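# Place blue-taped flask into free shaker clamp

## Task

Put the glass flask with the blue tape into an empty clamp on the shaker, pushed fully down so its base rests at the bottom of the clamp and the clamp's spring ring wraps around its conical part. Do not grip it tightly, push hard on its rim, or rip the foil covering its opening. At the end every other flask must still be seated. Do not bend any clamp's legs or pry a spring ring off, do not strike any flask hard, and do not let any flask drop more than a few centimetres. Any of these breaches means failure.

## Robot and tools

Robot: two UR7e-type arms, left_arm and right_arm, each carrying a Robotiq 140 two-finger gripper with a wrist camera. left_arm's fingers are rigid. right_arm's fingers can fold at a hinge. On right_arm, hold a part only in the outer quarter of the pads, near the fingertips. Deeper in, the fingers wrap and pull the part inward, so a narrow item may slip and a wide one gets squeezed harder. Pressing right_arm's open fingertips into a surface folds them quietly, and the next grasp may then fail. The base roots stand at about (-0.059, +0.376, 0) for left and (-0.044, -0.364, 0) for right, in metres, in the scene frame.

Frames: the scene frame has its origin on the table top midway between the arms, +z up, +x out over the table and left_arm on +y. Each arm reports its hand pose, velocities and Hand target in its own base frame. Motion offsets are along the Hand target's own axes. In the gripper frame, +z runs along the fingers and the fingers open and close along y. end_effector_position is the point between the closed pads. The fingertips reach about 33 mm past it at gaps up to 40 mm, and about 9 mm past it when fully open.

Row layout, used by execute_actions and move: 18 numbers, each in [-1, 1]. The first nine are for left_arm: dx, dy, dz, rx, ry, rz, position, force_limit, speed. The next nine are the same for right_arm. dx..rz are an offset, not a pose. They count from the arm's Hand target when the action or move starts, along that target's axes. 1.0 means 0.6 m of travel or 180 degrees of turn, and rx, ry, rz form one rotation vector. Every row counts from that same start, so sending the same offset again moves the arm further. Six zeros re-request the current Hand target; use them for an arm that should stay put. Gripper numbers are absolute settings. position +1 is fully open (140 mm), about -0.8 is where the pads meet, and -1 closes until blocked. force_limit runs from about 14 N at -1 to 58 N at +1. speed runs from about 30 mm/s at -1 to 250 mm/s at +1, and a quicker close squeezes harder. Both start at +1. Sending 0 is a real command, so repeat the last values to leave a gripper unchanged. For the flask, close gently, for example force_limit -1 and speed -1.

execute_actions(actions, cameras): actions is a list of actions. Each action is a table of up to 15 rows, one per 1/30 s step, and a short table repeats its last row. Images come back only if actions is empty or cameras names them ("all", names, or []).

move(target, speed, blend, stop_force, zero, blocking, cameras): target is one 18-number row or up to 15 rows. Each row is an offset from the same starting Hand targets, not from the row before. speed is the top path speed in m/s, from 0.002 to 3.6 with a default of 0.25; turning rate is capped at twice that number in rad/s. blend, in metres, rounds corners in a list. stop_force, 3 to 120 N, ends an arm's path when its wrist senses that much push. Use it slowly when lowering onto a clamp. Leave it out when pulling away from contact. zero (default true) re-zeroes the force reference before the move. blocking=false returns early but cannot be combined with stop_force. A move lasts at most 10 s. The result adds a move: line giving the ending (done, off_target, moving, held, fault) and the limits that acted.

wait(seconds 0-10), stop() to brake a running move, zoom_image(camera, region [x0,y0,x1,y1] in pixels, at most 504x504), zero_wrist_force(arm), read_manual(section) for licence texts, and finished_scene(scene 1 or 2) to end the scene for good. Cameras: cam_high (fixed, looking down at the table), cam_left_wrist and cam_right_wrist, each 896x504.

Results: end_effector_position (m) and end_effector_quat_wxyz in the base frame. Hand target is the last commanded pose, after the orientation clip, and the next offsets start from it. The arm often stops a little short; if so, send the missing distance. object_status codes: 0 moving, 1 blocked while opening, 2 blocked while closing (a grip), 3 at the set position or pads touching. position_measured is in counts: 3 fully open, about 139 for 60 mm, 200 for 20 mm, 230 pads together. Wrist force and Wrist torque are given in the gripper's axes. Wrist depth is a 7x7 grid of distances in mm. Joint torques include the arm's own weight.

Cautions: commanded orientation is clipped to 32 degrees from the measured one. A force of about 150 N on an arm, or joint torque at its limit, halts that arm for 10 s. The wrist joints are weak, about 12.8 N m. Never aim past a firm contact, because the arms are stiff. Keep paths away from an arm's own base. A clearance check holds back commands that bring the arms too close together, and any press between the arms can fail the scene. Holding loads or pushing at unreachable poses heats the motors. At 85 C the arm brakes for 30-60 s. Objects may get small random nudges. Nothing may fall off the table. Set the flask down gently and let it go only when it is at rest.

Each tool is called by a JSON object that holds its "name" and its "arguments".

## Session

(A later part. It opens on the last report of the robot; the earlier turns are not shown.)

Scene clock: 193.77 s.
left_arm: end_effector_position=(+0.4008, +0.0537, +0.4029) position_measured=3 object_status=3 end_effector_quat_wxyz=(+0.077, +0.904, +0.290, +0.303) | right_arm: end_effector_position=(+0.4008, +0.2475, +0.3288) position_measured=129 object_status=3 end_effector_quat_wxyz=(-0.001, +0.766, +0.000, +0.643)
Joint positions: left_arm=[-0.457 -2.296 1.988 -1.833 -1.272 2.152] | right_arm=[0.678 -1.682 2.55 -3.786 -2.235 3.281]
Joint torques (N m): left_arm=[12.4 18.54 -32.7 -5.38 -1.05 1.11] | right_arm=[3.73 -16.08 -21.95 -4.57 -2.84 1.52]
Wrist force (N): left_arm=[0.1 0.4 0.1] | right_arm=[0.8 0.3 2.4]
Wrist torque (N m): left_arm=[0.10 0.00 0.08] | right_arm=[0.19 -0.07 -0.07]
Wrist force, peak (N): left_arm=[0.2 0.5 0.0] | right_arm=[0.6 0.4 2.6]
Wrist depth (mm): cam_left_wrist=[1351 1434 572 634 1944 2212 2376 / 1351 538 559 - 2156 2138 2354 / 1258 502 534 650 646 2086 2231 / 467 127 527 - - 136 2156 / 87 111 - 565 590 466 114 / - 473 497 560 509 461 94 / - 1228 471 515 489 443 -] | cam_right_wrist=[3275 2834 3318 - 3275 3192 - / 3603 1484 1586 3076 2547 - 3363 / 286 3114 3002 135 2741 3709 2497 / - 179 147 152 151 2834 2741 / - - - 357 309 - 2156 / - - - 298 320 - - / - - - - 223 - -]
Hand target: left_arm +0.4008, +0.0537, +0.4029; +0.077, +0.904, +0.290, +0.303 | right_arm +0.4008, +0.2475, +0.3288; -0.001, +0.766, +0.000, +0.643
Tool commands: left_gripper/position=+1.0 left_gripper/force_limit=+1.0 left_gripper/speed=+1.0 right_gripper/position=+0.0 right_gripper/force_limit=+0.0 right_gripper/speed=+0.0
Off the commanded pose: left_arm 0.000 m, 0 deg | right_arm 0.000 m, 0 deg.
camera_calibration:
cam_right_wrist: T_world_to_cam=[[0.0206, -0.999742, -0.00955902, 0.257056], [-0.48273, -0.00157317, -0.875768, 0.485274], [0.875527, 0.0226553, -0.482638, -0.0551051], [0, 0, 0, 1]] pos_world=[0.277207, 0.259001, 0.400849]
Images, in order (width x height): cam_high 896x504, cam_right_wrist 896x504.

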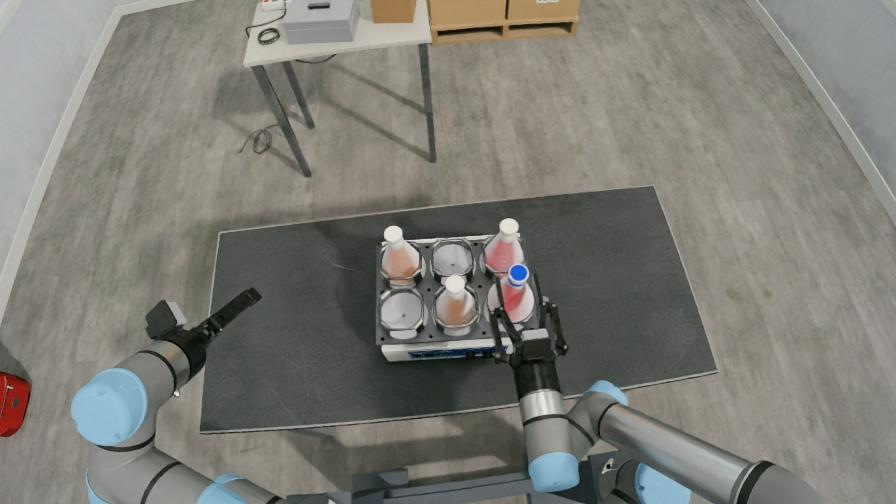

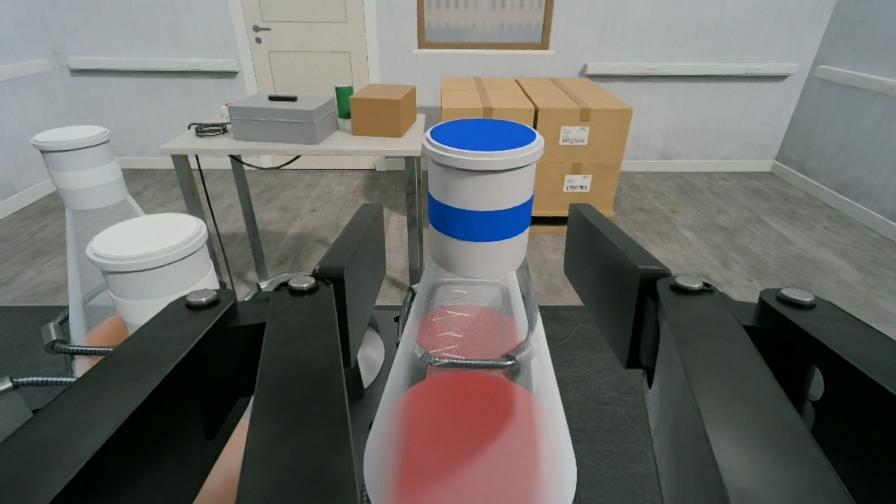

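{"name": "move", "arguments": {"target": [[0,0,0,0,0,0,1,1,1,0.0082,0,-0.0015,0,0,0,0,0,0],[0,0,0,0,0,0,1,1,1,0.0082,0,-0.0015,0,0,0,-1,-1,-1]], "speed": 0.03}}

{"name": "move", "arguments": {"target": [0,0,0,0,0,0,1,1,1,-0.0492,0,0.0087,0,0,0,-1,-1,-1], "speed": 0.01, "stop_force": 45, "cameras": ["cam_high","cam_right_wrist"]}}

{"name": "zoom_image", "arguments": {"camera": "cam_high", "region": [460, 230, 560, 350]}}

Scene clock: 202.27 s.
left_arm: end_effector_position=(+0.4008, +0.0537, +0.4029) position_measured=3 object_status=3 end_effector_quat_wxyz=(+0.077, +0.904, +0.290, +0.303) | right_arm: end_effector_position=(+0.4007, +0.2475, +0.3338) position_measured=176 object_status=2 end_effector_quat_wxyz=(-0.001, +0.766, +0.000, +0.643)
Joint positions: left_arm=[-0.457 -2.296 1.988 -1.833 -1.272 2.152] | right_arm=[0.678 -1.698 2.543 -3.764 -2.235 3.281]
Joint torques (N m): left_arm=[12.1 18.13 -32.34 -5.36 -1.06 1.09] | right_arm=[7.25 1.7 -9.58 -4.38 -1.35 2.13]
Wrist force (N): left_arm=[0.2 0.3 0.0] | right_arm=[0.6 0.6 2.2]
Wrist torque (N m): left_arm=[0.06 -0.01 0.09] | right_arm=[0.19 -0.05 -0.07]
Wrist force, peak (N): left_arm=[0.2 0.4 0.3] | right_arm=[0.6 0.4 2.6]
Wrist depth (mm): cam_left_wrist=[1380 1466 581 642 1929 2231 2354 / 1303 523 586 610 2354 2037 2354 / 1258 525 - 581 660 2037 2291 / 1283 120 - - 637 137 2156 / - 111 503 - 550 469 114 / - 467 496 536 483 461 94 / - 1210 486 522 429 441 -] | cam_right_wrist=[- 3503 3363 - 3275 4504 - / - 1386 1538 2547 2473 - - / 287 3318 3455 140 2683 3233 3408 / 3603 2252 2683 148 2547 2712 2741 / - 170 - - - 92 2193 / - - - - - - - / - - - 225 - - -]
Hand target: left_arm +0.4008, +0.0537, +0.4029; +0.077, +0.904, +0.290, +0.303 | right_arm +0.4007, +0.2475, +0.3338; -0.001, +0.766, +0.000, +0.643
Off the commanded pose: left_arm 0.000 m, 0 deg | right_arm 0.000 m, 0 deg.
move: done

Scene clock: 204.50 s.
left_arm: end_effector_position=(+0.4008, +0.0537, +0.4029) position_measured=3 object_status=3 end_effector_quat_wxyz=(+0.077, +0.904, +0.290, +0.303) | right_arm: end_effector_position=(+0.4007, +0.2475, +0.3221) position_measured=176 object_status=2 end_effector_quat_wxyz=(-0.001, +0.766, +0.000, +0.643)
Joint positions: left_arm=[-0.457 -2.296 1.988 -1.833 -1.272 2.152] | right_arm=[0.678 -1.66 2.558 -3.818 -2.235 3.281]
Joint torques (N m): left_arm=[13.07 17.86 -32.16 -5.41 -0.82 1.17] | right_arm=[2.16 -6.01 -3.48 11.2 0.7 1.35]
Wrist force (N): left_arm=[0.0 0.3 0.3] | right_arm=[38.9 -4.4 -2.5]
Wrist torque (N m): left_arm=[0.07 0.03 0.08] | right_arm=[0.39 0.79 0.14]
Wrist force, peak (N): left_arm=[0.0 0.3 -0.3] | right_arm=[47.9 -4.2 -8.0]
Wrist depth (mm): cam_left_wrist=[1372 1434 581 650 1929 2251 2444 / 1344 534 557 - 686 2156 2312 / 1316 509 547 - - 1929 2398 / 473 127 558 573 615 137 2121 / 87 111 - 564 589 467 114 / - 471 496 508 490 462 94 / - 1216 490 516 515 447 -] | cam_right_wrist=[3076 4425 3275 3275 - 3709 3275 / 3318 3408 1538 1659 2655 3764 3039 / 284 3275 3709 138 2573 4585 2600 / 2573 1596 - 148 138 2683 2683 / 592 - - 347 - 92 2425 / - - - 266 - - - / - - - 211 - - -]
Hand target: left_arm +0.4008, +0.0537, +0.4029; +0.077, +0.904, +0.290, +0.303 | right_arm +0.4007, +0.2475, +0.3221; -0.001, +0.766, +0.000, +0.643 (not the last commanded pose)
Off the commanded pose: left_arm 0.000 m, 0 deg | right_arm 0.018 m, 0 deg.
move: contact (right_arm)
camera_calibration:
cam_right_wrist: T_world_to_cam=[[0.0205902, -0.99974, -0.00977664, 0.25708], [-0.482492, -0.0013716, -0.8759, 0.47934], [0.875659, 0.0227521, -0.482394, -0.0584968], [0, 0, 0, 1]] pos_world=[0.277207, 0.259002, 0.394149]
Images, in order (width x height): cam_high 896x504, cam_right_wrist 896x504.

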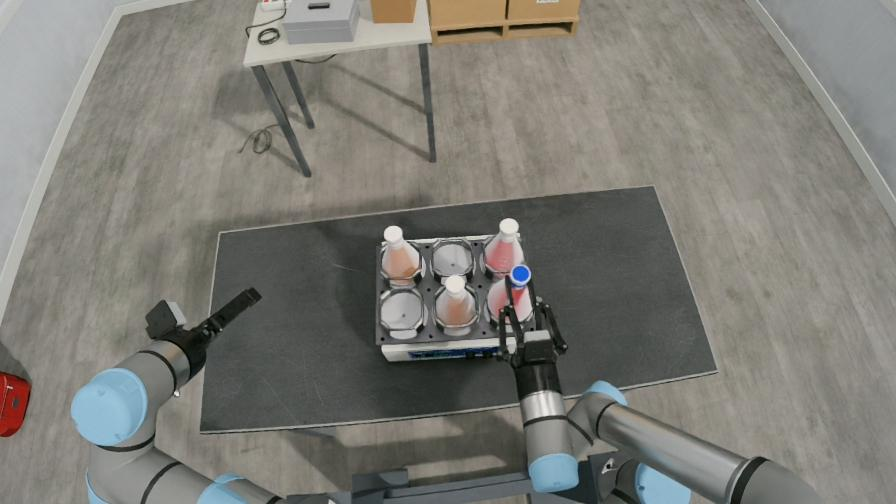

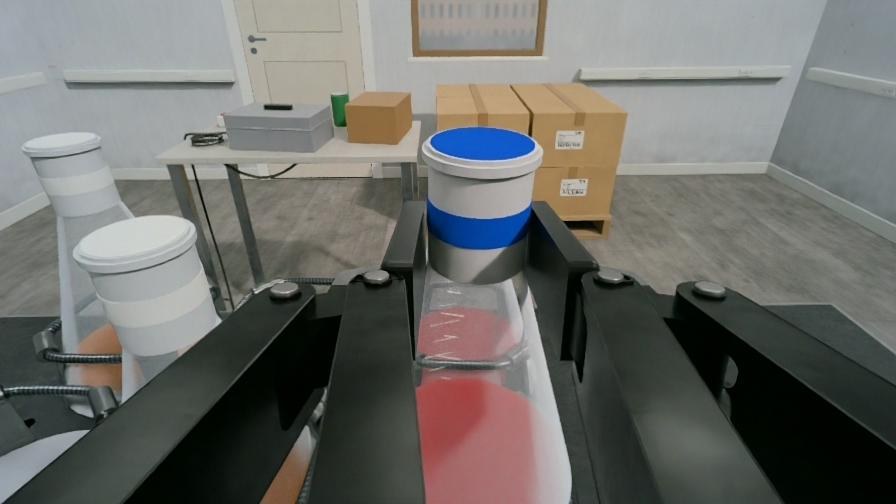

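Scaled by 4.200 from the camera's 896x504 image, which has a finer 1280x720 frame.

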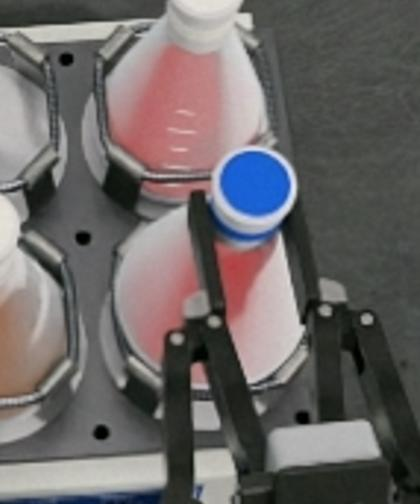

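{"name": "move", "arguments": {"target": [0,0,0,0,0,0,1,1,1,0.0098,-0.0037,-0.0017,0,0,0,-1,-1,-1], "speed": 0.03}}

{"name": "move", "arguments": {"target": [0,0,0,0,0,0,1,1,1,-0.046,0,0.0081,0,0,0,-1,-1,-1], "speed": 0.01, "stop_force": 58, "cameras": ["cam_high","cam_right_wrist"]}}

{"name": "zoom_image", "arguments": {"camera": "cam_high", "region": [460, 230, 560, 350]}}

Scene clock: 209.27 s.
left_arm: end_effector_position=(+0.4008, +0.0537, +0.4029) position_measured=3 object_status=3 end_effector_quat_wxyz=(+0.077, +0.904, +0.290, +0.303) | right_arm: end_effector_position=(+0.4007, +0.2497, +0.3282) position_measured=176 object_status=2 end_effector_quat_wxyz=(-0.001, +0.766, +0.000, +0.643)
Joint positions: left_arm=[-0.457 -2.296 1.988 -1.833 -1.272 2.152] | right_arm=[0.686 -1.674 2.545 -3.79 -2.243 3.283]
Joint torques (N m): left_arm=[12.51 17.97 -32.26 -5.31 -0.93 1.08] | right_arm=[-3.68 -2.43 -7.67 -1.05 -0.36 1.48]
Wrist force (N): left_arm=[-0.1 0.1 0.2] | right_arm=[8.3 0.2 0.5]
Wrist torque (N m): left_arm=[0.02 0.05 0.09] | right_arm=[0.19 0.09 -0.06]
Wrist force, peak (N): left_arm=[0.5 0.2 0.0] | right_arm=[39.2 -4.5 -2.6]
Wrist depth (mm): cam_left_wrist=[1380 1442 570 2175 1944 2193 2398 / 1330 1358 - - 1959 2053 2193 / 1277 513 544 568 658 2021 2175 / 469 120 527 - 645 136 2156 / 87 105 515 531 600 467 114 / - 93 496 550 495 457 94 / - 1199 496 527 543 443 -] | cam_right_wrist=[- 3275 3408 2573 3363 3655 - / - 1538 1528 2771 2834 3709 - / 283 1458 3880 142 2683 3709 3709 / 2473 2002 2834 143 2573 2683 2802 / 609 - - 345 - 92 - / - - - 247 - - - / - - - 220 - - -]
Hand target: left_arm +0.4008, +0.0537, +0.4029; +0.077, +0.904, +0.290, +0.303 | right_arm +0.4008, +0.2497, +0.3280; -0.001, +0.766, +0.000, +0.643
Off the commanded pose: left_arm 0.000 m, 0 deg | right_arm 0.000 m, 0 deg.
move: done

Scene clock: 211.27 s.
left_arm: end_effector_position=(+0.4008, +0.0537, +0.4029) position_measured=3 object_status=3 end_effector_quat_wxyz=(+0.077, +0.904, +0.290, +0.303) | right_arm: end_effector_position=(+0.4007, +0.2497, +0.3191) position_measured=176 object_status=2 end_effector_quat_wxyz=(-0.001, +0.766, +0.000, +0.643)
Joint positions: left_arm=[-0.457 -2.296 1.988 -1.833 -1.272 2.152] | right_arm=[0.685 -1.643 2.557 -3.833 -2.243 3.283]
Joint torques (N m): left_arm=[13.14 17.43 -31.25 -5.31 -0.76 1.07] | right_arm=[-5.12 -3.93 -3.15 12.03 1.73 -0.62]
Wrist force (N): left_arm=[0.0 0.0 -0.2] | right_arm=[39.9 0.7 -7.0]
Wrist torque (N m): left_arm=[0.00 0.02 0.08] | right_arm=[0.25 0.76 0.27]
Wrist force, peak (N): left_arm=[0.3 0.5 0.0] | right_arm=[68.1 -7.8 -4.2]
Wrist depth (mm): cam_left_wrist=[1344 1466 583 638 1929 2156 2398 / 1316 1450 - - 1758 2086 2491 / 1290 504 530 - - 2070 2271 / 468 127 532 570 - - 2086 / 87 104 530 581 585 467 114 / - 466 - 518 478 456 94 / - 1222 483 - 467 449 -] | cam_right_wrist=[- 2683 3552 - 3192 3152 - / 3880 3002 1576 2655 2627 - - / 280 3363 3709 136 2627 3552 3552 / 2802 178 - 148 139 2600 2627 / 338 - - 251 - 93 658 / - - - - - - - / - - - 218 - - -]
Hand target: left_arm +0.4008, +0.0537, +0.4029; +0.077, +0.904, +0.290, +0.303 | right_arm +0.4008, +0.2497, +0.3189; -0.001, +0.766, +0.000, +0.643 (not the last commanded pose)
Off the commanded pose: left_arm 0.000 m, 0 deg | right_arm 0.019 m, 0 deg.
move: contact (right_arm)
camera_calibration:
cam_right_wrist: T_world_to_cam=[[0.0205707, -0.999736, -0.0102139, 0.259427], [-0.482102, -0.000968833, -0.876115, 0.476363], [0.875874, 0.0229464, -0.481995, -0.0602705], [0, 0, 0, 1]] pos_world=[0.277108, 0.261203, 0.390949]
Images, in order (width x height): cam_high 896x504, cam_right_wrist 896x504.

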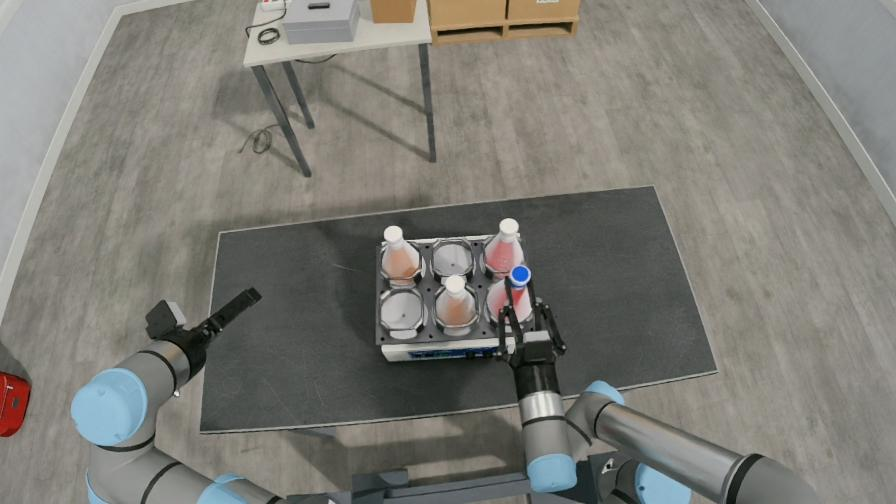

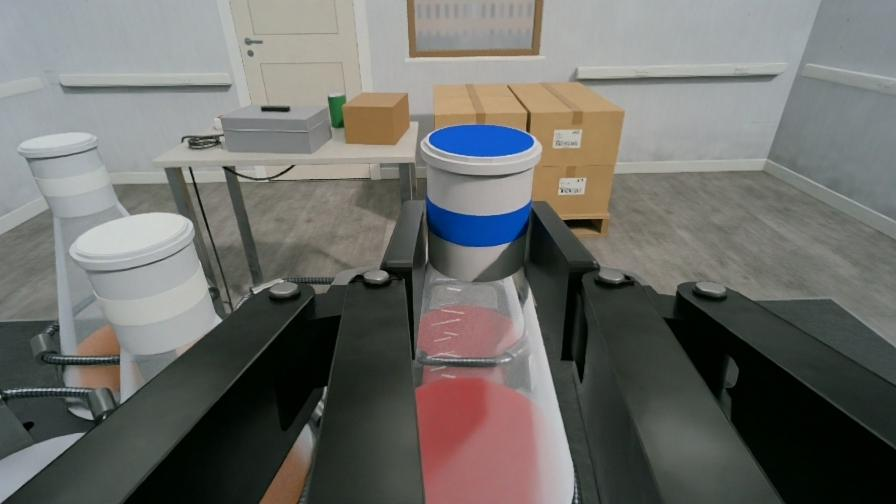

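Scaled by 4.200 from the camera's 896x504 image, which has a finer 1280x720 frame.

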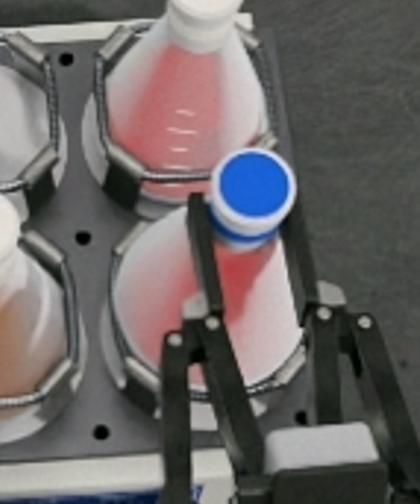

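{"name": "move", "arguments": {"target": [[0,0,0,0,0,0,1,1,1,0.0115,0,-0.002,0,0,0,-1,-1,-1],[0,0,0,0,0,0,1,1,1,0.0115,-0.0085,-0.002,0,0,0,-1,-1,-1]], "speed": 0.03, "cameras": ["cam_high"]}}

{"name": "zoom_image", "arguments": {"camera": "cam_high", "region": [460, 230, 560, 350]}}

Scene clock: 218.00 s.
left_arm: end_effector_position=(+0.4008, +0.0537, +0.4029) position_measured=3 object_status=3 end_effector_quat_wxyz=(+0.077, +0.904, +0.290, +0.303) | right_arm: end_effector_position=(+0.4008, +0.2548, +0.3259) position_measured=176 object_status=2 end_effector_quat_wxyz=(-0.001, +0.766, +0.000, +0.643) end_effector_velocity=(+0.000, +0.000, -0.001) end_effector_angular_velocity=(+0.001, +0.002, +0.004)
Joint positions: left_arm=[-0.457 -2.296 1.988 -1.833 -1.272 2.152] | right_arm=[0.702 -1.652 2.536 -3.799 -2.259 3.288]
Joint velocities: left_arm=[within noise] | right_arm=[-0.003 -0.002 0.003 0 0.007 0]
Joint torques (N m): left_arm=[12.5 17.38 -32.47 -5.25 -0.61 1.13] | right_arm=[-6.02 -19.24 -2.73 0.64 4.97 -0.13]
Wrist force (N): left_arm=[0.1 0.2 0.0] | right_arm=[11.9 4.9 1.3]
Wrist torque (N m): left_arm=[0.06 0.01 0.09] | right_arm=[-0.08 0.23 -0.34]
Wrist force, peak (N): left_arm=[0.4 0.2 -0.4] | right_arm=[40.2 0.6 -7.4]
Wrist depth (mm): cam_left_wrist=[1372 1442 559 637 1974 2231 2354 / 1303 1296 - 572 1959 2175 2491 / 1258 497 - 604 626 1989 2333 / 1188 127 - 577 612 137 2312 / 87 104 503 - 546 473 114 / - 464 495 - 497 459 94 / - 1222 491 - 452 446 -] | cam_right_wrist=[- 3039 3275 - 3408 - - / 3941 3363 1566 2802 2547 2573 - / 285 3152 3233 137 2683 3363 5044 / 2449 2002 2834 - 161 2683 2627 / 354 167 - 355 - 92 2272 / - - - - - - - / - - - - - - -]
Hand target: left_arm +0.4008, +0.0537, +0.4029; +0.077, +0.904, +0.290, +0.303 | right_arm +0.4008, +0.2548, +0.3260; -0.001, +0.766, +0.000, +0.643
Off the commanded pose: left_arm 0.000 m, 0 deg | right_arm 0.000 m, 0 deg.
move: done
Images, in order (width x height): cam_high 896x504.

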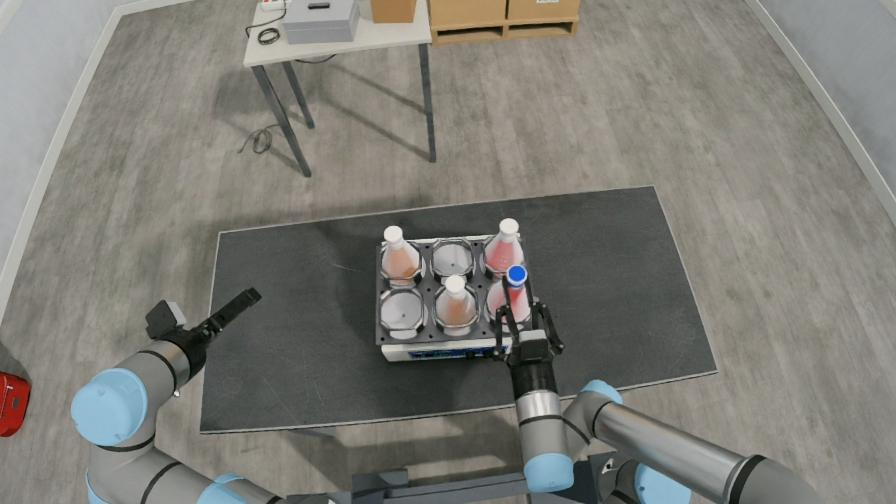

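Scaled by 4.200 from the camera's 896x504 image, which has a finer 1280x720 frame.

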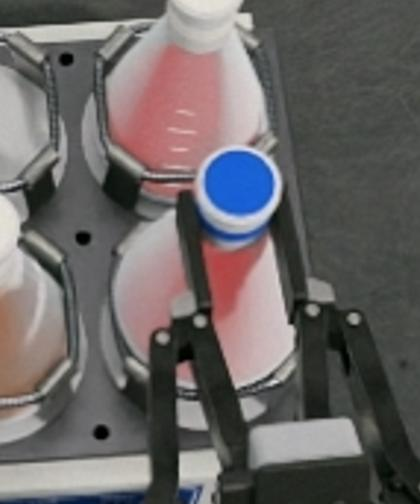

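{"name": "move", "arguments": {"target": [0,0,0,0,0,0,1,1,1,-0.046,0.001,0.0081,0,0,0,-1,-1,-1], "speed": 0.01, "stop_force": 55, "cameras": ["cam_high","cam_right_wrist"]}}

{"name": "zoom_image", "arguments": {"camera": "cam_high", "region": [460, 230, 560, 350]}}

Scene clock: 222.10 s.
left_arm: end_effector_position=(+0.4008, +0.0537, +0.4029) position_measured=3 object_status=3 end_effector_quat_wxyz=(+0.077, +0.904, +0.290, +0.303) | right_arm: end_effector_position=(+0.4007, +0.2546, +0.3190) position_measured=176 object_status=2 end_effector_quat_wxyz=(-0.001, +0.765, +0.000, +0.643)
Joint positions: left_arm=[-0.457 -2.296 1.988 -1.833 -1.272 2.152] | right_arm=[0.702 -1.628 2.546 -3.835 -2.259 3.288]
Joint torques (N m): left_arm=[12.71 16.84 -32.35 -5.11 -0.73 1.04] | right_arm=[5.55 -0.55 2.14 12.76 8.34 -1.59]
Wrist force (N): left_arm=[-0.1 0.3 0.0] | right_arm=[53.9 9.4 3.8]
Wrist torque (N m): left_arm=[0.06 0.06 0.08] | right_arm=[-0.23 1.20 -0.25]
Wrist force, peak (N): left_arm=[-0.2 0.6 -0.2] | right_arm=[69.7 10.3 -4.3]
Wrist depth (mm): cam_left_wrist=[1387 1442 575 656 1901 2156 2376 / 1303 1466 559 648 1846 2138 2491 / 1258 517 550 - - 729 2231 / 472 120 530 - 624 136 2175 / - 104 517 593 583 469 114 / - 441 501 - 492 457 94 / - 1188 492 511 470 446 -] | cam_right_wrist=[4585 3275 3275 3455 3275 3455 - / 3455 3233 1528 2627 3002 - 2712 / 286 3408 3455 137 2573 3764 - / 2497 180 - 148 143 2655 2683 / 2425 169 - 345 - 92 2449 / - - - 257 - - - / - - - 218 - - -]
Hand target: left_arm +0.4008, +0.0537, +0.4029; +0.077, +0.904, +0.290, +0.303 | right_arm +0.4008, +0.2546, +0.3186; -0.001, +0.766, +0.000, +0.643 (not the last commanded pose)
Off the commanded pose: left_arm 0.000 m, 0 deg | right_arm 0.021 m, 0 deg.
move: contact (right_arm)
camera_calibration:
cam_right_wrist: T_world_to_cam=[[0.0203913, -0.999728, -0.0113376, 0.264715], [-0.480812, 0.000136719, -0.876823, 0.475772], [0.876586, 0.0233308, -0.480679, -0.0612068], [0, 0, 0, 1]] pos_world=[0.277012, 0.266006, 0.390748]
Images, in order (width x height): cam_high 896x504, cam_right_wrist 896x504.

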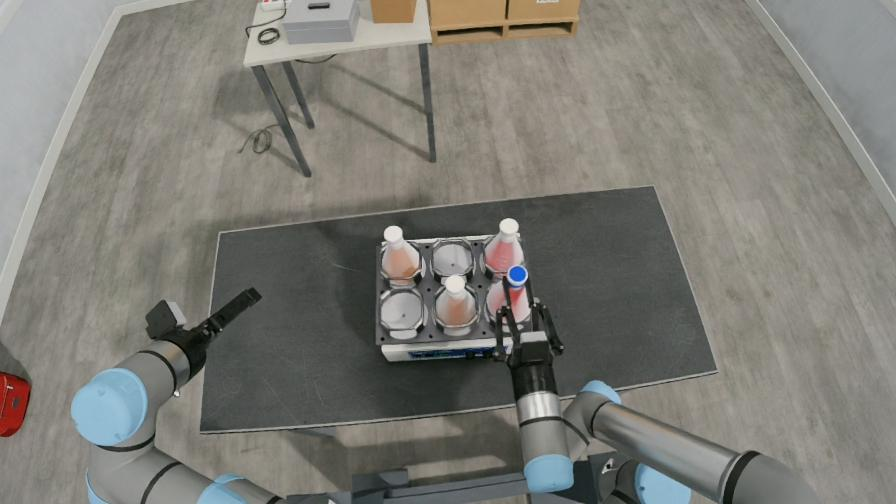

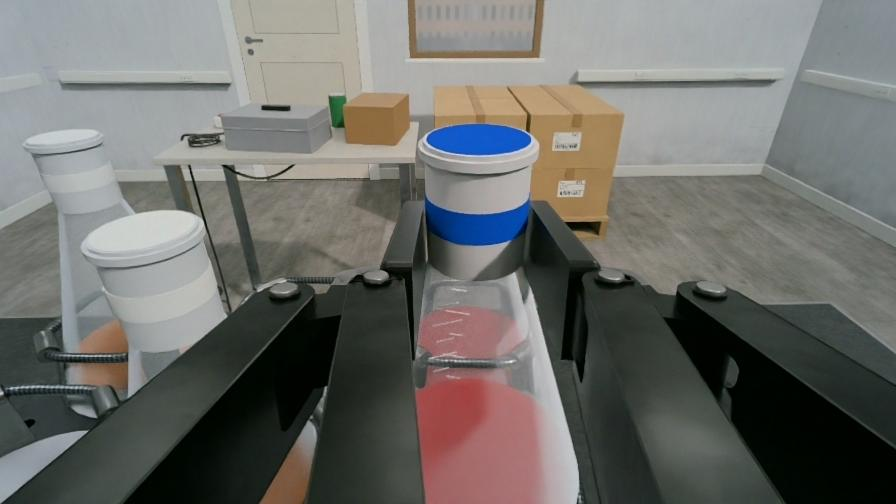

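Scaled by 4.200 from the camera's 896x504 image, which has a finer 1280x720 frame.

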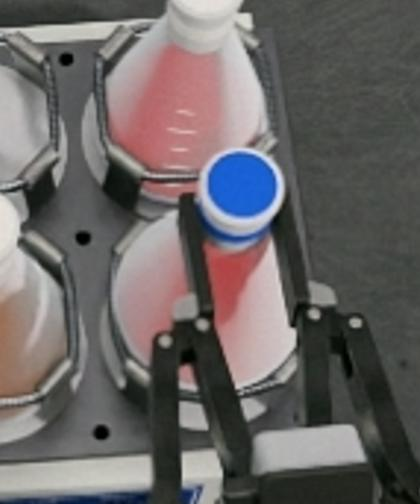

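{"name": "move", "arguments": {"target": [[0,0,0,0,0,0,1,1,1,0.0115,0,-0.002,0,0,0,-1,-1,-1],[0,0,0,0,0,0,1,1,1,0.0121,0.0045,0.0013,0,0,0,-1,-1,-1]], "speed": 0.03}}

{"name": "move", "arguments": {"target": [0,0,0,0,0,0,1,1,1,-0.044,0,0.0078,0,0,0,-1,-1,-1], "speed": 0.01, "stop_force": 64, "cameras": ["cam_high","cam_right_wrist"]}}

{"name": "zoom_image", "arguments": {"camera": "cam_high", "region": [460, 230, 560, 350]}}

Scene clock: 227.87 s.
left_arm: end_effector_position=(+0.4008, +0.0537, +0.4029) position_measured=3 object_status=3 end_effector_quat_wxyz=(+0.077, +0.904, +0.290, +0.303) | right_arm: end_effector_position=(+0.4028, +0.2518, +0.3257) position_measured=176 object_status=2 end_effector_quat_wxyz=(-0.001, +0.766, +0.000, +0.643)
Joint positions: left_arm=[-0.457 -2.296 1.988 -1.833 -1.272 2.152] | right_arm=[0.687 -1.656 2.542 -3.804 -2.245 3.284]
Joint torques (N m): left_arm=[13.51 16.4 -31.42 -4.96 -0.52 1.14] | right_arm=[6.03 5.34 -15.81 1.17 -2.19 1.67]
Wrist force (N): left_arm=[0.0 0.1 -0.1] | right_arm=[8.0 0.7 -0.1]
Wrist torque (N m): left_arm=[0.03 0.05 0.09] | right_arm=[0.08 0.08 0.01]
Wrist force, peak (N): left_arm=[-0.1 0.5 0.2] | right_arm=[54.0 9.5 3.8]
Wrist depth (mm): cam_left_wrist=[1358 1483 610 650 1974 2175 2398 / 1323 1418 590 611 661 2086 2354 / 1252 501 553 593 643 2333 2271 / 473 127 - 568 620 137 2138 / 87 111 - 573 597 473 - / - 470 486 554 517 462 94 / - 1172 479 539 539 438 -] | cam_right_wrist=[- 3408 3275 - - - - / - 1547 1528 1751 2425 3941 3408 / 282 3552 3455 136 2627 4585 2933 / 2655 2357 - 150 157 2655 2712 / 627 167 - 358 - 93 2067 / - - - 298 - - - / - - - 212 - - -]
Hand target: left_arm +0.4008, +0.0537, +0.4029; +0.077, +0.904, +0.290, +0.303 | right_arm +0.4028, +0.2519, +0.3256; -0.001, +0.766, +0.000, +0.643
Off the commanded pose: left_arm 0.000 m, 0 deg | right_arm 0.000 m, 0 deg.
move: done

Scene clock: 229.77 s.
left_arm: end_effector_position=(+0.4008, +0.0537, +0.4029) position_measured=3 object_status=3 end_effector_quat_wxyz=(+0.077, +0.904, +0.290, +0.303) | right_arm: end_effector_position=(+0.4018, +0.2511, +0.3176) position_measured=176 object_status=2 end_effector_quat_wxyz=(-0.008, +0.758, -0.006, +0.652)
Joint positions: left_arm=[-0.457 -2.296 1.988 -1.833 -1.272 2.152] | right_arm=[0.687 -1.603 2.56 -3.904 -2.245 3.284]
Joint torques (N m): left_arm=[13.06 17.04 -30.5 -5.09 -0.34 1] | right_arm=[-0.86 -3.68 -1.11 6.52 -0.22 0.01]
Wrist force (N): left_arm=[-0.2 0.3 -0.3] | right_arm=[45.5 1.1 -5.2]
Wrist torque (N m): left_arm=[0.06 0.08 0.08] | right_arm=[0.05 0.86 0.04]
Wrist force, peak (N): left_arm=[-0.1 0.5 -0.5] | right_arm=[75.2 -6.3 2.6]
Wrist depth (mm): cam_left_wrist=[1344 1492 - 1594 1974 2212 2516 / 1296 1434 540 - 2021 2121 2354 / 1240 - 530 631 650 1860 2291 / 467 120 531 605 626 137 2037 / 87 111 506 565 587 471 114 / - 450 500 553 512 459 94 / - 1258 485 568 534 443 -] | cam_right_wrist=[3655 3152 3192 2655 3114 - - / 3363 3552 3503 3152 2802 - - / 281 1475 1617 139 2834 3552 5732 / 2655 181 - 147 155 2712 2741 / 2357 - - - - 93 - / - - - - - - - / - - - 217 - - -]
Hand target: left_arm +0.4008, +0.0537, +0.4029; +0.077, +0.904, +0.290, +0.303 | right_arm +0.4018, +0.2511, +0.3176; -0.008, +0.758, -0.006, +0.652 (not the last commanded pose)
Tool commands: left_gripper/position=+1.0 left_gripper/force_limit=+1.0 left_gripper/speed=+1.0 right_gripper/position=-1.0 right_gripper/force_limit=-1.0 right_gripper/speed=-1.0
Off the commanded pose: left_arm 0.000 m, 0 deg | right_arm 0.019 m, 2 deg.
TORQUE FAULT: the external load on joint 4 (wrist 1) of the right arm reached its load limit, and that arm stopped. A torque fault puts only its own arm into a fault stop. That arm's remaining commands of this call were not run. That arm may still press on what stopped it. That arm is still stopped at the end of this call. That arm stays stopped for about 10 more seconds. Until then a move that you send moves the other arm only, and its call returns only when the move has ended. Once the stop has ended, the next robot result says so. If the stop ends while you think or write, that arm runs what you send next, counted from a new Hand target: where the arm stands when the stop ends. While its stop runs, that arm takes no new command, but its gripper still runs the gripper command that each later call begins with. Until it ends, the stop uses up actions while you think or wait. An arm that is not stopped still takes commands.
move: fault (right_arm)
camera_calibration:
cam_right_wrist: T_world_to_cam=[[0.0208977, -0.999381, -0.0283072, 0.266255], [-0.462027, 0.0154551, -0.886731, 0.466854], [0.886619, 0.0316094, -0.461418, -0.0749165], [0, 0, 0, 1]] pos_world=[0.276558, 0.261243, 0.386943]
Images, in order (width x height): cam_high 896x504, cam_right_wrist 896x504.

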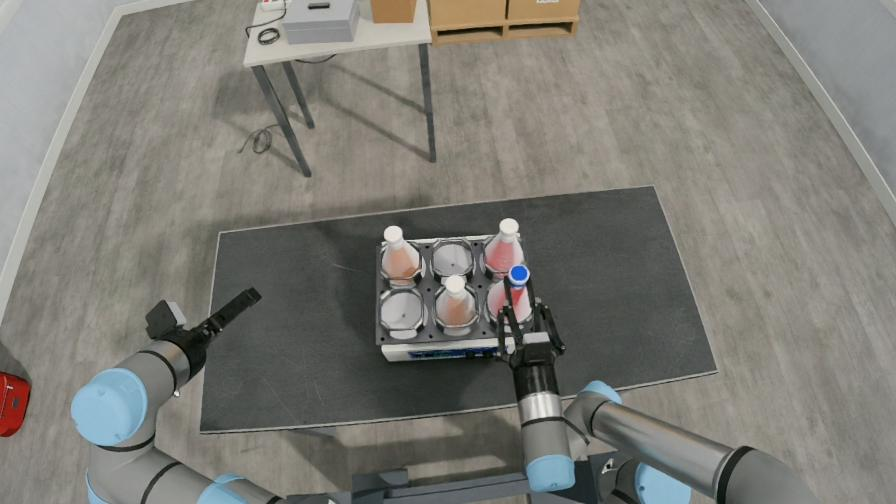

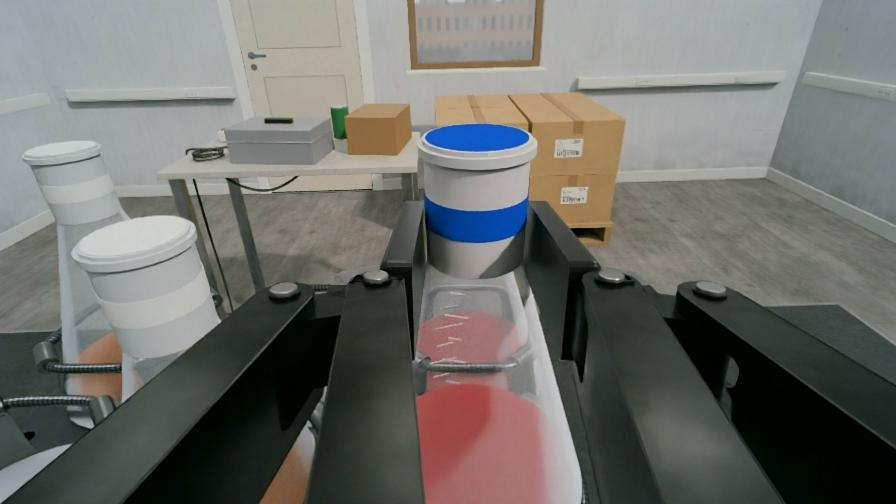

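Scaled by 4.200 from the camera's 896x504 image, which has a finer 1280x720 frame.

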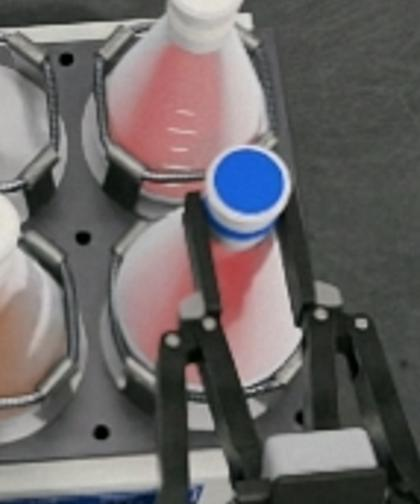

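{"name": "move", "arguments": {"target": [-0.324,0.403,-0.055,-0.388,0.08,0.392,1,1,1,0,0,0,0,0,0,-1,-1,-1], "speed": 0.3, "cameras": ["cam_high","cam_left_wrist"]}}

{"name": "zoom_image", "arguments": {"camera": "cam_left_wrist", "region": [250, 50, 750, 504]}}

Scene clock: 241.07 s.
left_arm: end_effector_position=(+0.3711, -0.2568, +0.4077) position_measured=3 object_status=3 end_effector_quat_wxyz=(+0.337, +0.662, -0.456, +0.491) | right_arm: end_effector_position=(+0.4018, +0.2511, +0.3176) position_measured=176 object_status=2 end_effector_quat_wxyz=(-0.008, +0.758, -0.006, +0.652)
Joint positions: left_arm=[-0.446 -1.992 2.368 -3.119 -2.289 3.413] | right_arm=[0.687 -1.603 2.56 -3.904 -2.245 3.284]
Joint torques (N m): left_arm=[3.4 -7.65 -18.86 -1.67 -1.29 1.03] | right_arm=[-0.58 -3.67 -0.92 6.42 -0.21 0.01]
Wrist force (N): left_arm=[0.3 0.4 0.6] | right_arm=[45.0 1.1 -4.8]
Wrist torque (N m): left_arm=[-0.06 -0.27 -0.16] | right_arm=[0.06 0.92 0.04]
Wrist force, peak (N): left_arm=[0.2 0.1 1.9] | right_arm=[45.5 1.1 -4.9]
Wrist depth (mm): cam_left_wrist=[3055 4010 3248 3208 - 2541 2646 / 3719 3468 - 3290 378 307 281 / 2251 3055 926 380 332 303 279 / 2354 127 522 304 830 136 338 / 87 104 473 448 496 137 114 / - 374 397 412 - 1565 94 / - 345 357 375 501 1380 -] | cam_right_wrist=[3318 3233 3114 2866 - 3880 3076 / 3152 2834 3318 2834 3114 3603 3552 / 280 1911 3552 141 2627 4003 4275 / 288 178 3076 149 159 2741 2741 / 2293 - - 382 - 93 2119 / - - - - - - - / - - - 209 - - -]
Hand target: left_arm +0.3710, -0.2569, +0.4077; +0.337, +0.662, -0.456, +0.490 | right_arm +0.4018, +0.2511, +0.3176; -0.008, +0.758, -0.006, +0.652
Tool commands: left_gripper/position=+1.0 left_gripper/force_limit=+1.0 left_gripper/speed=+1.0 right_gripper/position=-1.0 right_gripper/force_limit=-1.0 right_gripper/speed=-1.0
Off the commanded pose: left_arm 0.000 m, 0 deg.
TORQUE FAULT, CONTINUED: the right arm's stop, for the torque fault of joint 4 (wrist 1) that an earlier result reported, is over. The rest of the stop counts as 15 of the actions that you can send in this scene. That arm was still stopped when this call began, so it ran no command of this call. That arm's target is now where it stood when the stop ended, not its last command. That arm keeps its grip as last carried out and accepts commands again: back off and push less far. That arm stops again whenever a joint's load reaches its limit.
move: done (left_arm), not run (right_arm; its earlier fault stop)
camera_calibration:
cam_left_wrist: T_world_to_cam=[[-0.934534, -0.354617, -0.0298939, 0.280176], [-0.186668, 0.559979, -0.807204, 0.549037], [0.302989, -0.748779, -0.589515, 0.0819946], [0, 0, 0, 1]] pos_world=[0.339478, -0.146698, 0.499897]
Images, in order (width x height): cam_high 896x504, cam_left_wrist 896x504.

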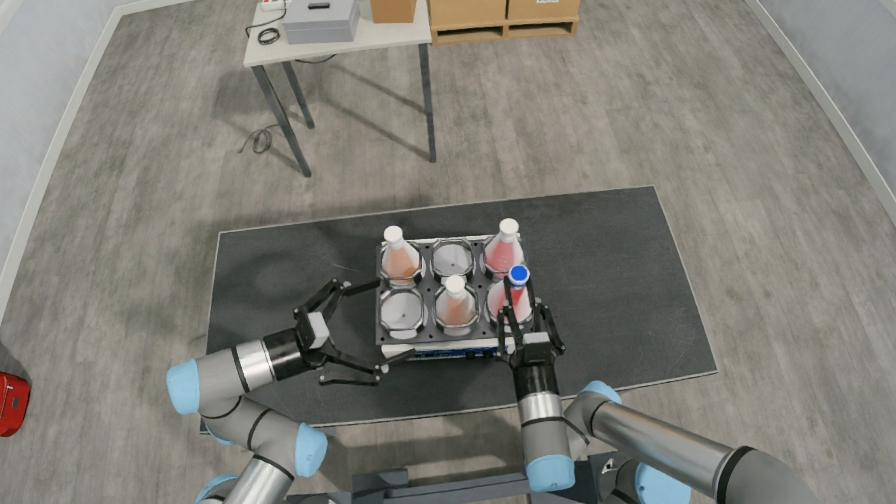

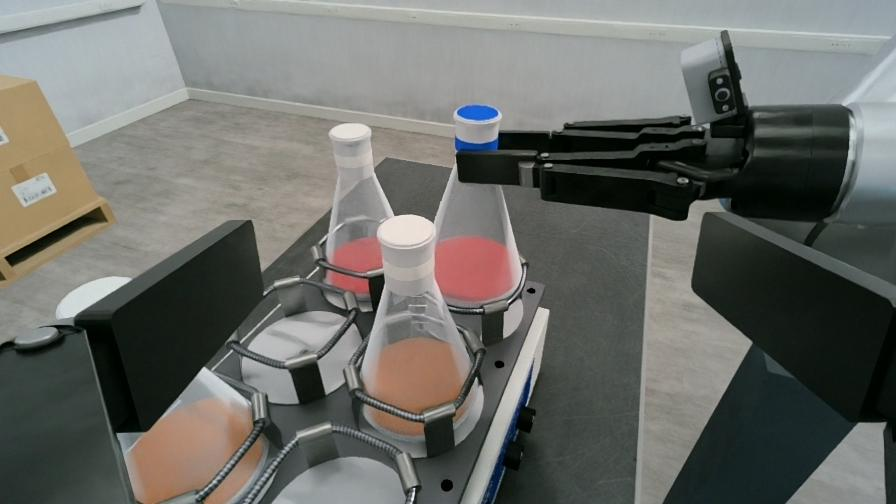

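Scaled by 1.008 from the camera's 896x504 image, which has a finer 1280x720 frame.

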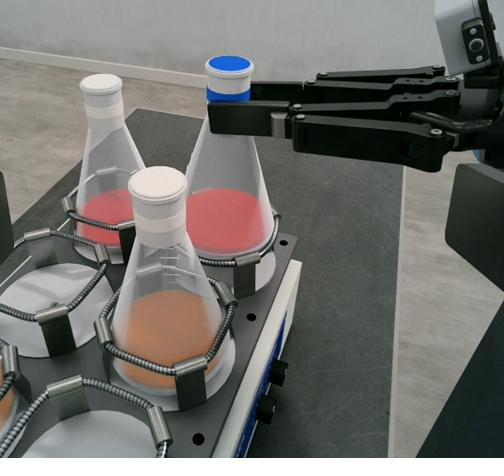

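{"name": "zoom_image", "arguments": {"camera": "cam_left_wrist", "region": [410, 90, 570, 370]}}

{"name": "zoom_image", "arguments": {"camera": "cam_left_wrist", "region": [430, 230, 560, 350]}}

Scaled by 1.800 from the camera's 896x504 image, which has a finer 1280x720 frame.

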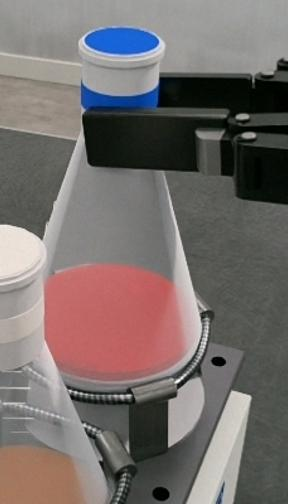

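Scaled by 3.877 from the camera's 896x504 image, which has a finer 1280x720 frame.

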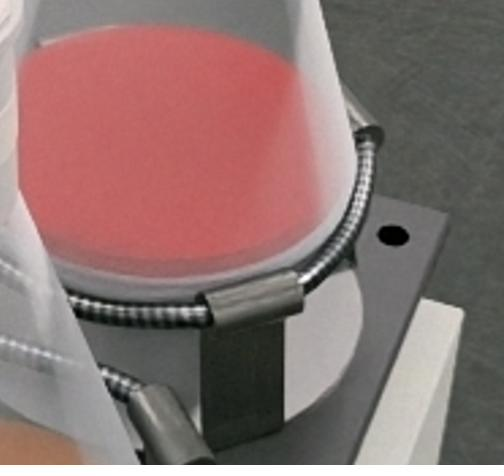

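{"name": "move", "arguments": {"target": [0,0,0,0,0,0,1,1,1,0.0075,0,-0.0064,0.005,-0.0078,0.005,-1,-1,-1], "speed": 0.03}}

{"name": "move", "arguments": {"target": [0,0,0,0,0,0,1,1,1,-0.044,0,0.0078,0,0,0,-1,-1,-1], "speed": 0.01, "stop_force": 45, "cameras": ["cam_high","cam_left_wrist"]}}

{"name": "zoom_image", "arguments": {"camera": "cam_left_wrist", "region": [430, 230, 560, 350]}}

Scene clock: 254.50 s.
left_arm: end_effector_position=(+0.3710, -0.2569, +0.4077) position_measured=3 object_status=3 end_effector_quat_wxyz=(+0.337, +0.662, -0.456, +0.490) | right_arm: end_effector_position=(+0.3987, +0.2509, +0.3227) position_measured=176 object_status=2 end_effector_quat_wxyz=(-0.019, +0.766, -0.007, +0.642)
Joint positions: left_arm=[-0.446 -1.992 2.368 -3.119 -2.289 3.413] | right_arm=[0.675 -1.671 2.565 -3.816 -2.213 3.313]
Joint torques (N m): left_arm=[-11.59 0.76 -18.02 -3.42 -0.13 0.25] | right_arm=[5.53 6.94 -9.93 -1.02 -1.45 -1.96]
Wrist force (N): left_arm=[0.2 0.3 0.7] | right_arm=[11.8 2.9 3.0]
Wrist torque (N m): left_arm=[-0.08 -0.23 -0.16] | right_arm=[-0.09 0.27 -0.32]
Wrist force, peak (N): left_arm=[0.5 0.2 1.1] | right_arm=[43.6 1.2 -4.9]
Wrist depth (mm): cam_left_wrist=[2984 - - 4666 3333 2730 2376 / 2231 3055 4073 3377 389 309 278 / 2376 3019 - 950 331 297 282 / 2421 127 557 316 - 136 345 / 87 111 470 447 482 1901 114 / - 372 394 420 591 1656 94 / - 344 356 375 - 1458 713] | cam_right_wrist=[- 3076 3192 2802 - 2600 2933 / - 3318 1606 2425 2522 3821 - / 288 1925 3603 137 2683 - 5483 / 2899 175 2899 146 154 2655 2497 / 664 - - 301 - 92 605 / - - - - - - - / - - - 219 - - -]
Hand target: left_arm +0.3710, -0.2569, +0.4077; +0.337, +0.662, -0.456, +0.490 | right_arm +0.3987, +0.2510, +0.3227; -0.019, +0.766, -0.007, +0.642
Off the commanded pose: left_arm 0.000 m, 0 deg | right_arm 0.000 m, 0 deg.
move: done

Scene clock: 255.93 s.
left_arm: end_effector_position=(+0.3710, -0.2569, +0.4077) position_measured=3 object_status=3 end_effector_quat_wxyz=(+0.337, +0.662, -0.456, +0.490) | right_arm: end_effector_position=(+0.3987, +0.2511, +0.3191) position_measured=176 object_status=2 end_effector_quat_wxyz=(-0.019, +0.766, -0.007, +0.642)
Joint positions: left_arm=[-0.446 -1.992 2.368 -3.119 -2.289 3.413] | right_arm=[0.675 -1.657 2.569 -3.835 -2.214 3.313]
Joint torques (N m): left_arm=[-11.48 -8 -18.8 -1.89 0.81 -0.78] | right_arm=[-1.85 -4.54 -3.33 11.34 8.41 1.26]
Wrist force (N): left_arm=[0.3 0.5 0.8] | right_arm=[40.4 7.9 -0.5]
Wrist torque (N m): left_arm=[-0.03 -0.26 -0.16] | right_arm=[-0.28 0.82 -0.24]
Wrist force, peak (N): left_arm=[0.4 0.3 1.1] | right_arm=[62.2 0.6 3.0]
Wrist depth (mm): cam_left_wrist=[3333 - 3468 - 3055 2491 2333 / 3515 3948 3719 3422 3290 312 279 / 2421 3055 3055 383 327 300 285 / 2444 127 554 317 - 136 352 / 87 104 470 441 550 1833 114 / - 371 400 397 552 1711 94 / - 345 355 374 514 830 -] | cam_right_wrist=[3455 3152 3275 2802 2834 2834 3552 / 2547 2933 1638 2627 2522 4348 - / 282 3363 1510 140 2933 3709 3233 / 2802 1627 - 146 143 2655 2547 / 2293 174 - 295 - 93 - / - - - - - - - / - - - - - - -]
Hand target: left_arm +0.3710, -0.2569, +0.4077; +0.337, +0.662, -0.456, +0.490 | right_arm +0.3987, +0.2511, +0.3190; -0.019, +0.766, -0.007, +0.642 (not the last commanded pose)
Off the commanded pose: left_arm 0.000 m, 0 deg | right_arm 0.023 m, 0 deg.
move: contact (right_arm)
camera_calibration:
cam_left_wrist: T_world_to_cam=[[-0.934632, -0.354343, -0.0300703, 0.280244], [-0.186362, 0.56006, -0.807219, 0.548934], [0.302874, -0.748849, -0.589486, 0.0820389], [0, 0, 0, 1]] pos_world=[0.339378, -0.146698, 0.499897]
Images, in order (width x height): cam_high 896x504, cam_left_wrist 896x504.

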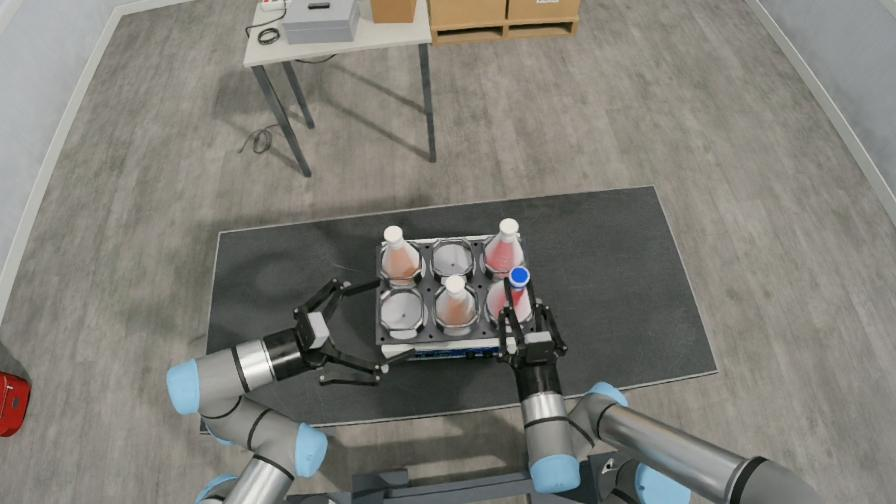

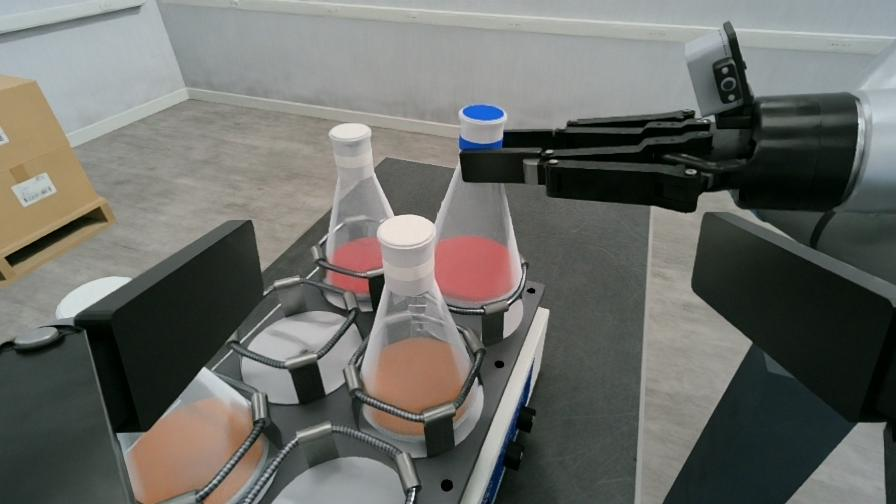

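Scaled by 3.877 from the camera's 896x504 image, which has a finer 1280x720 frame.

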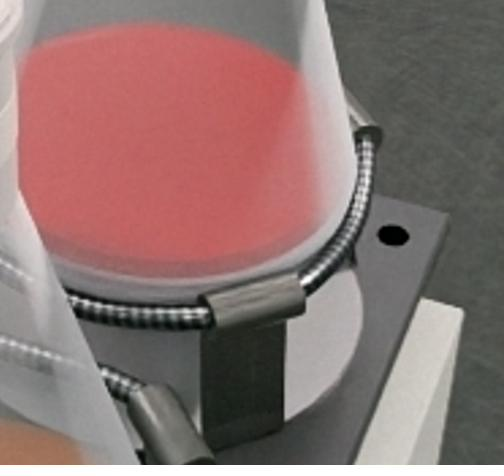

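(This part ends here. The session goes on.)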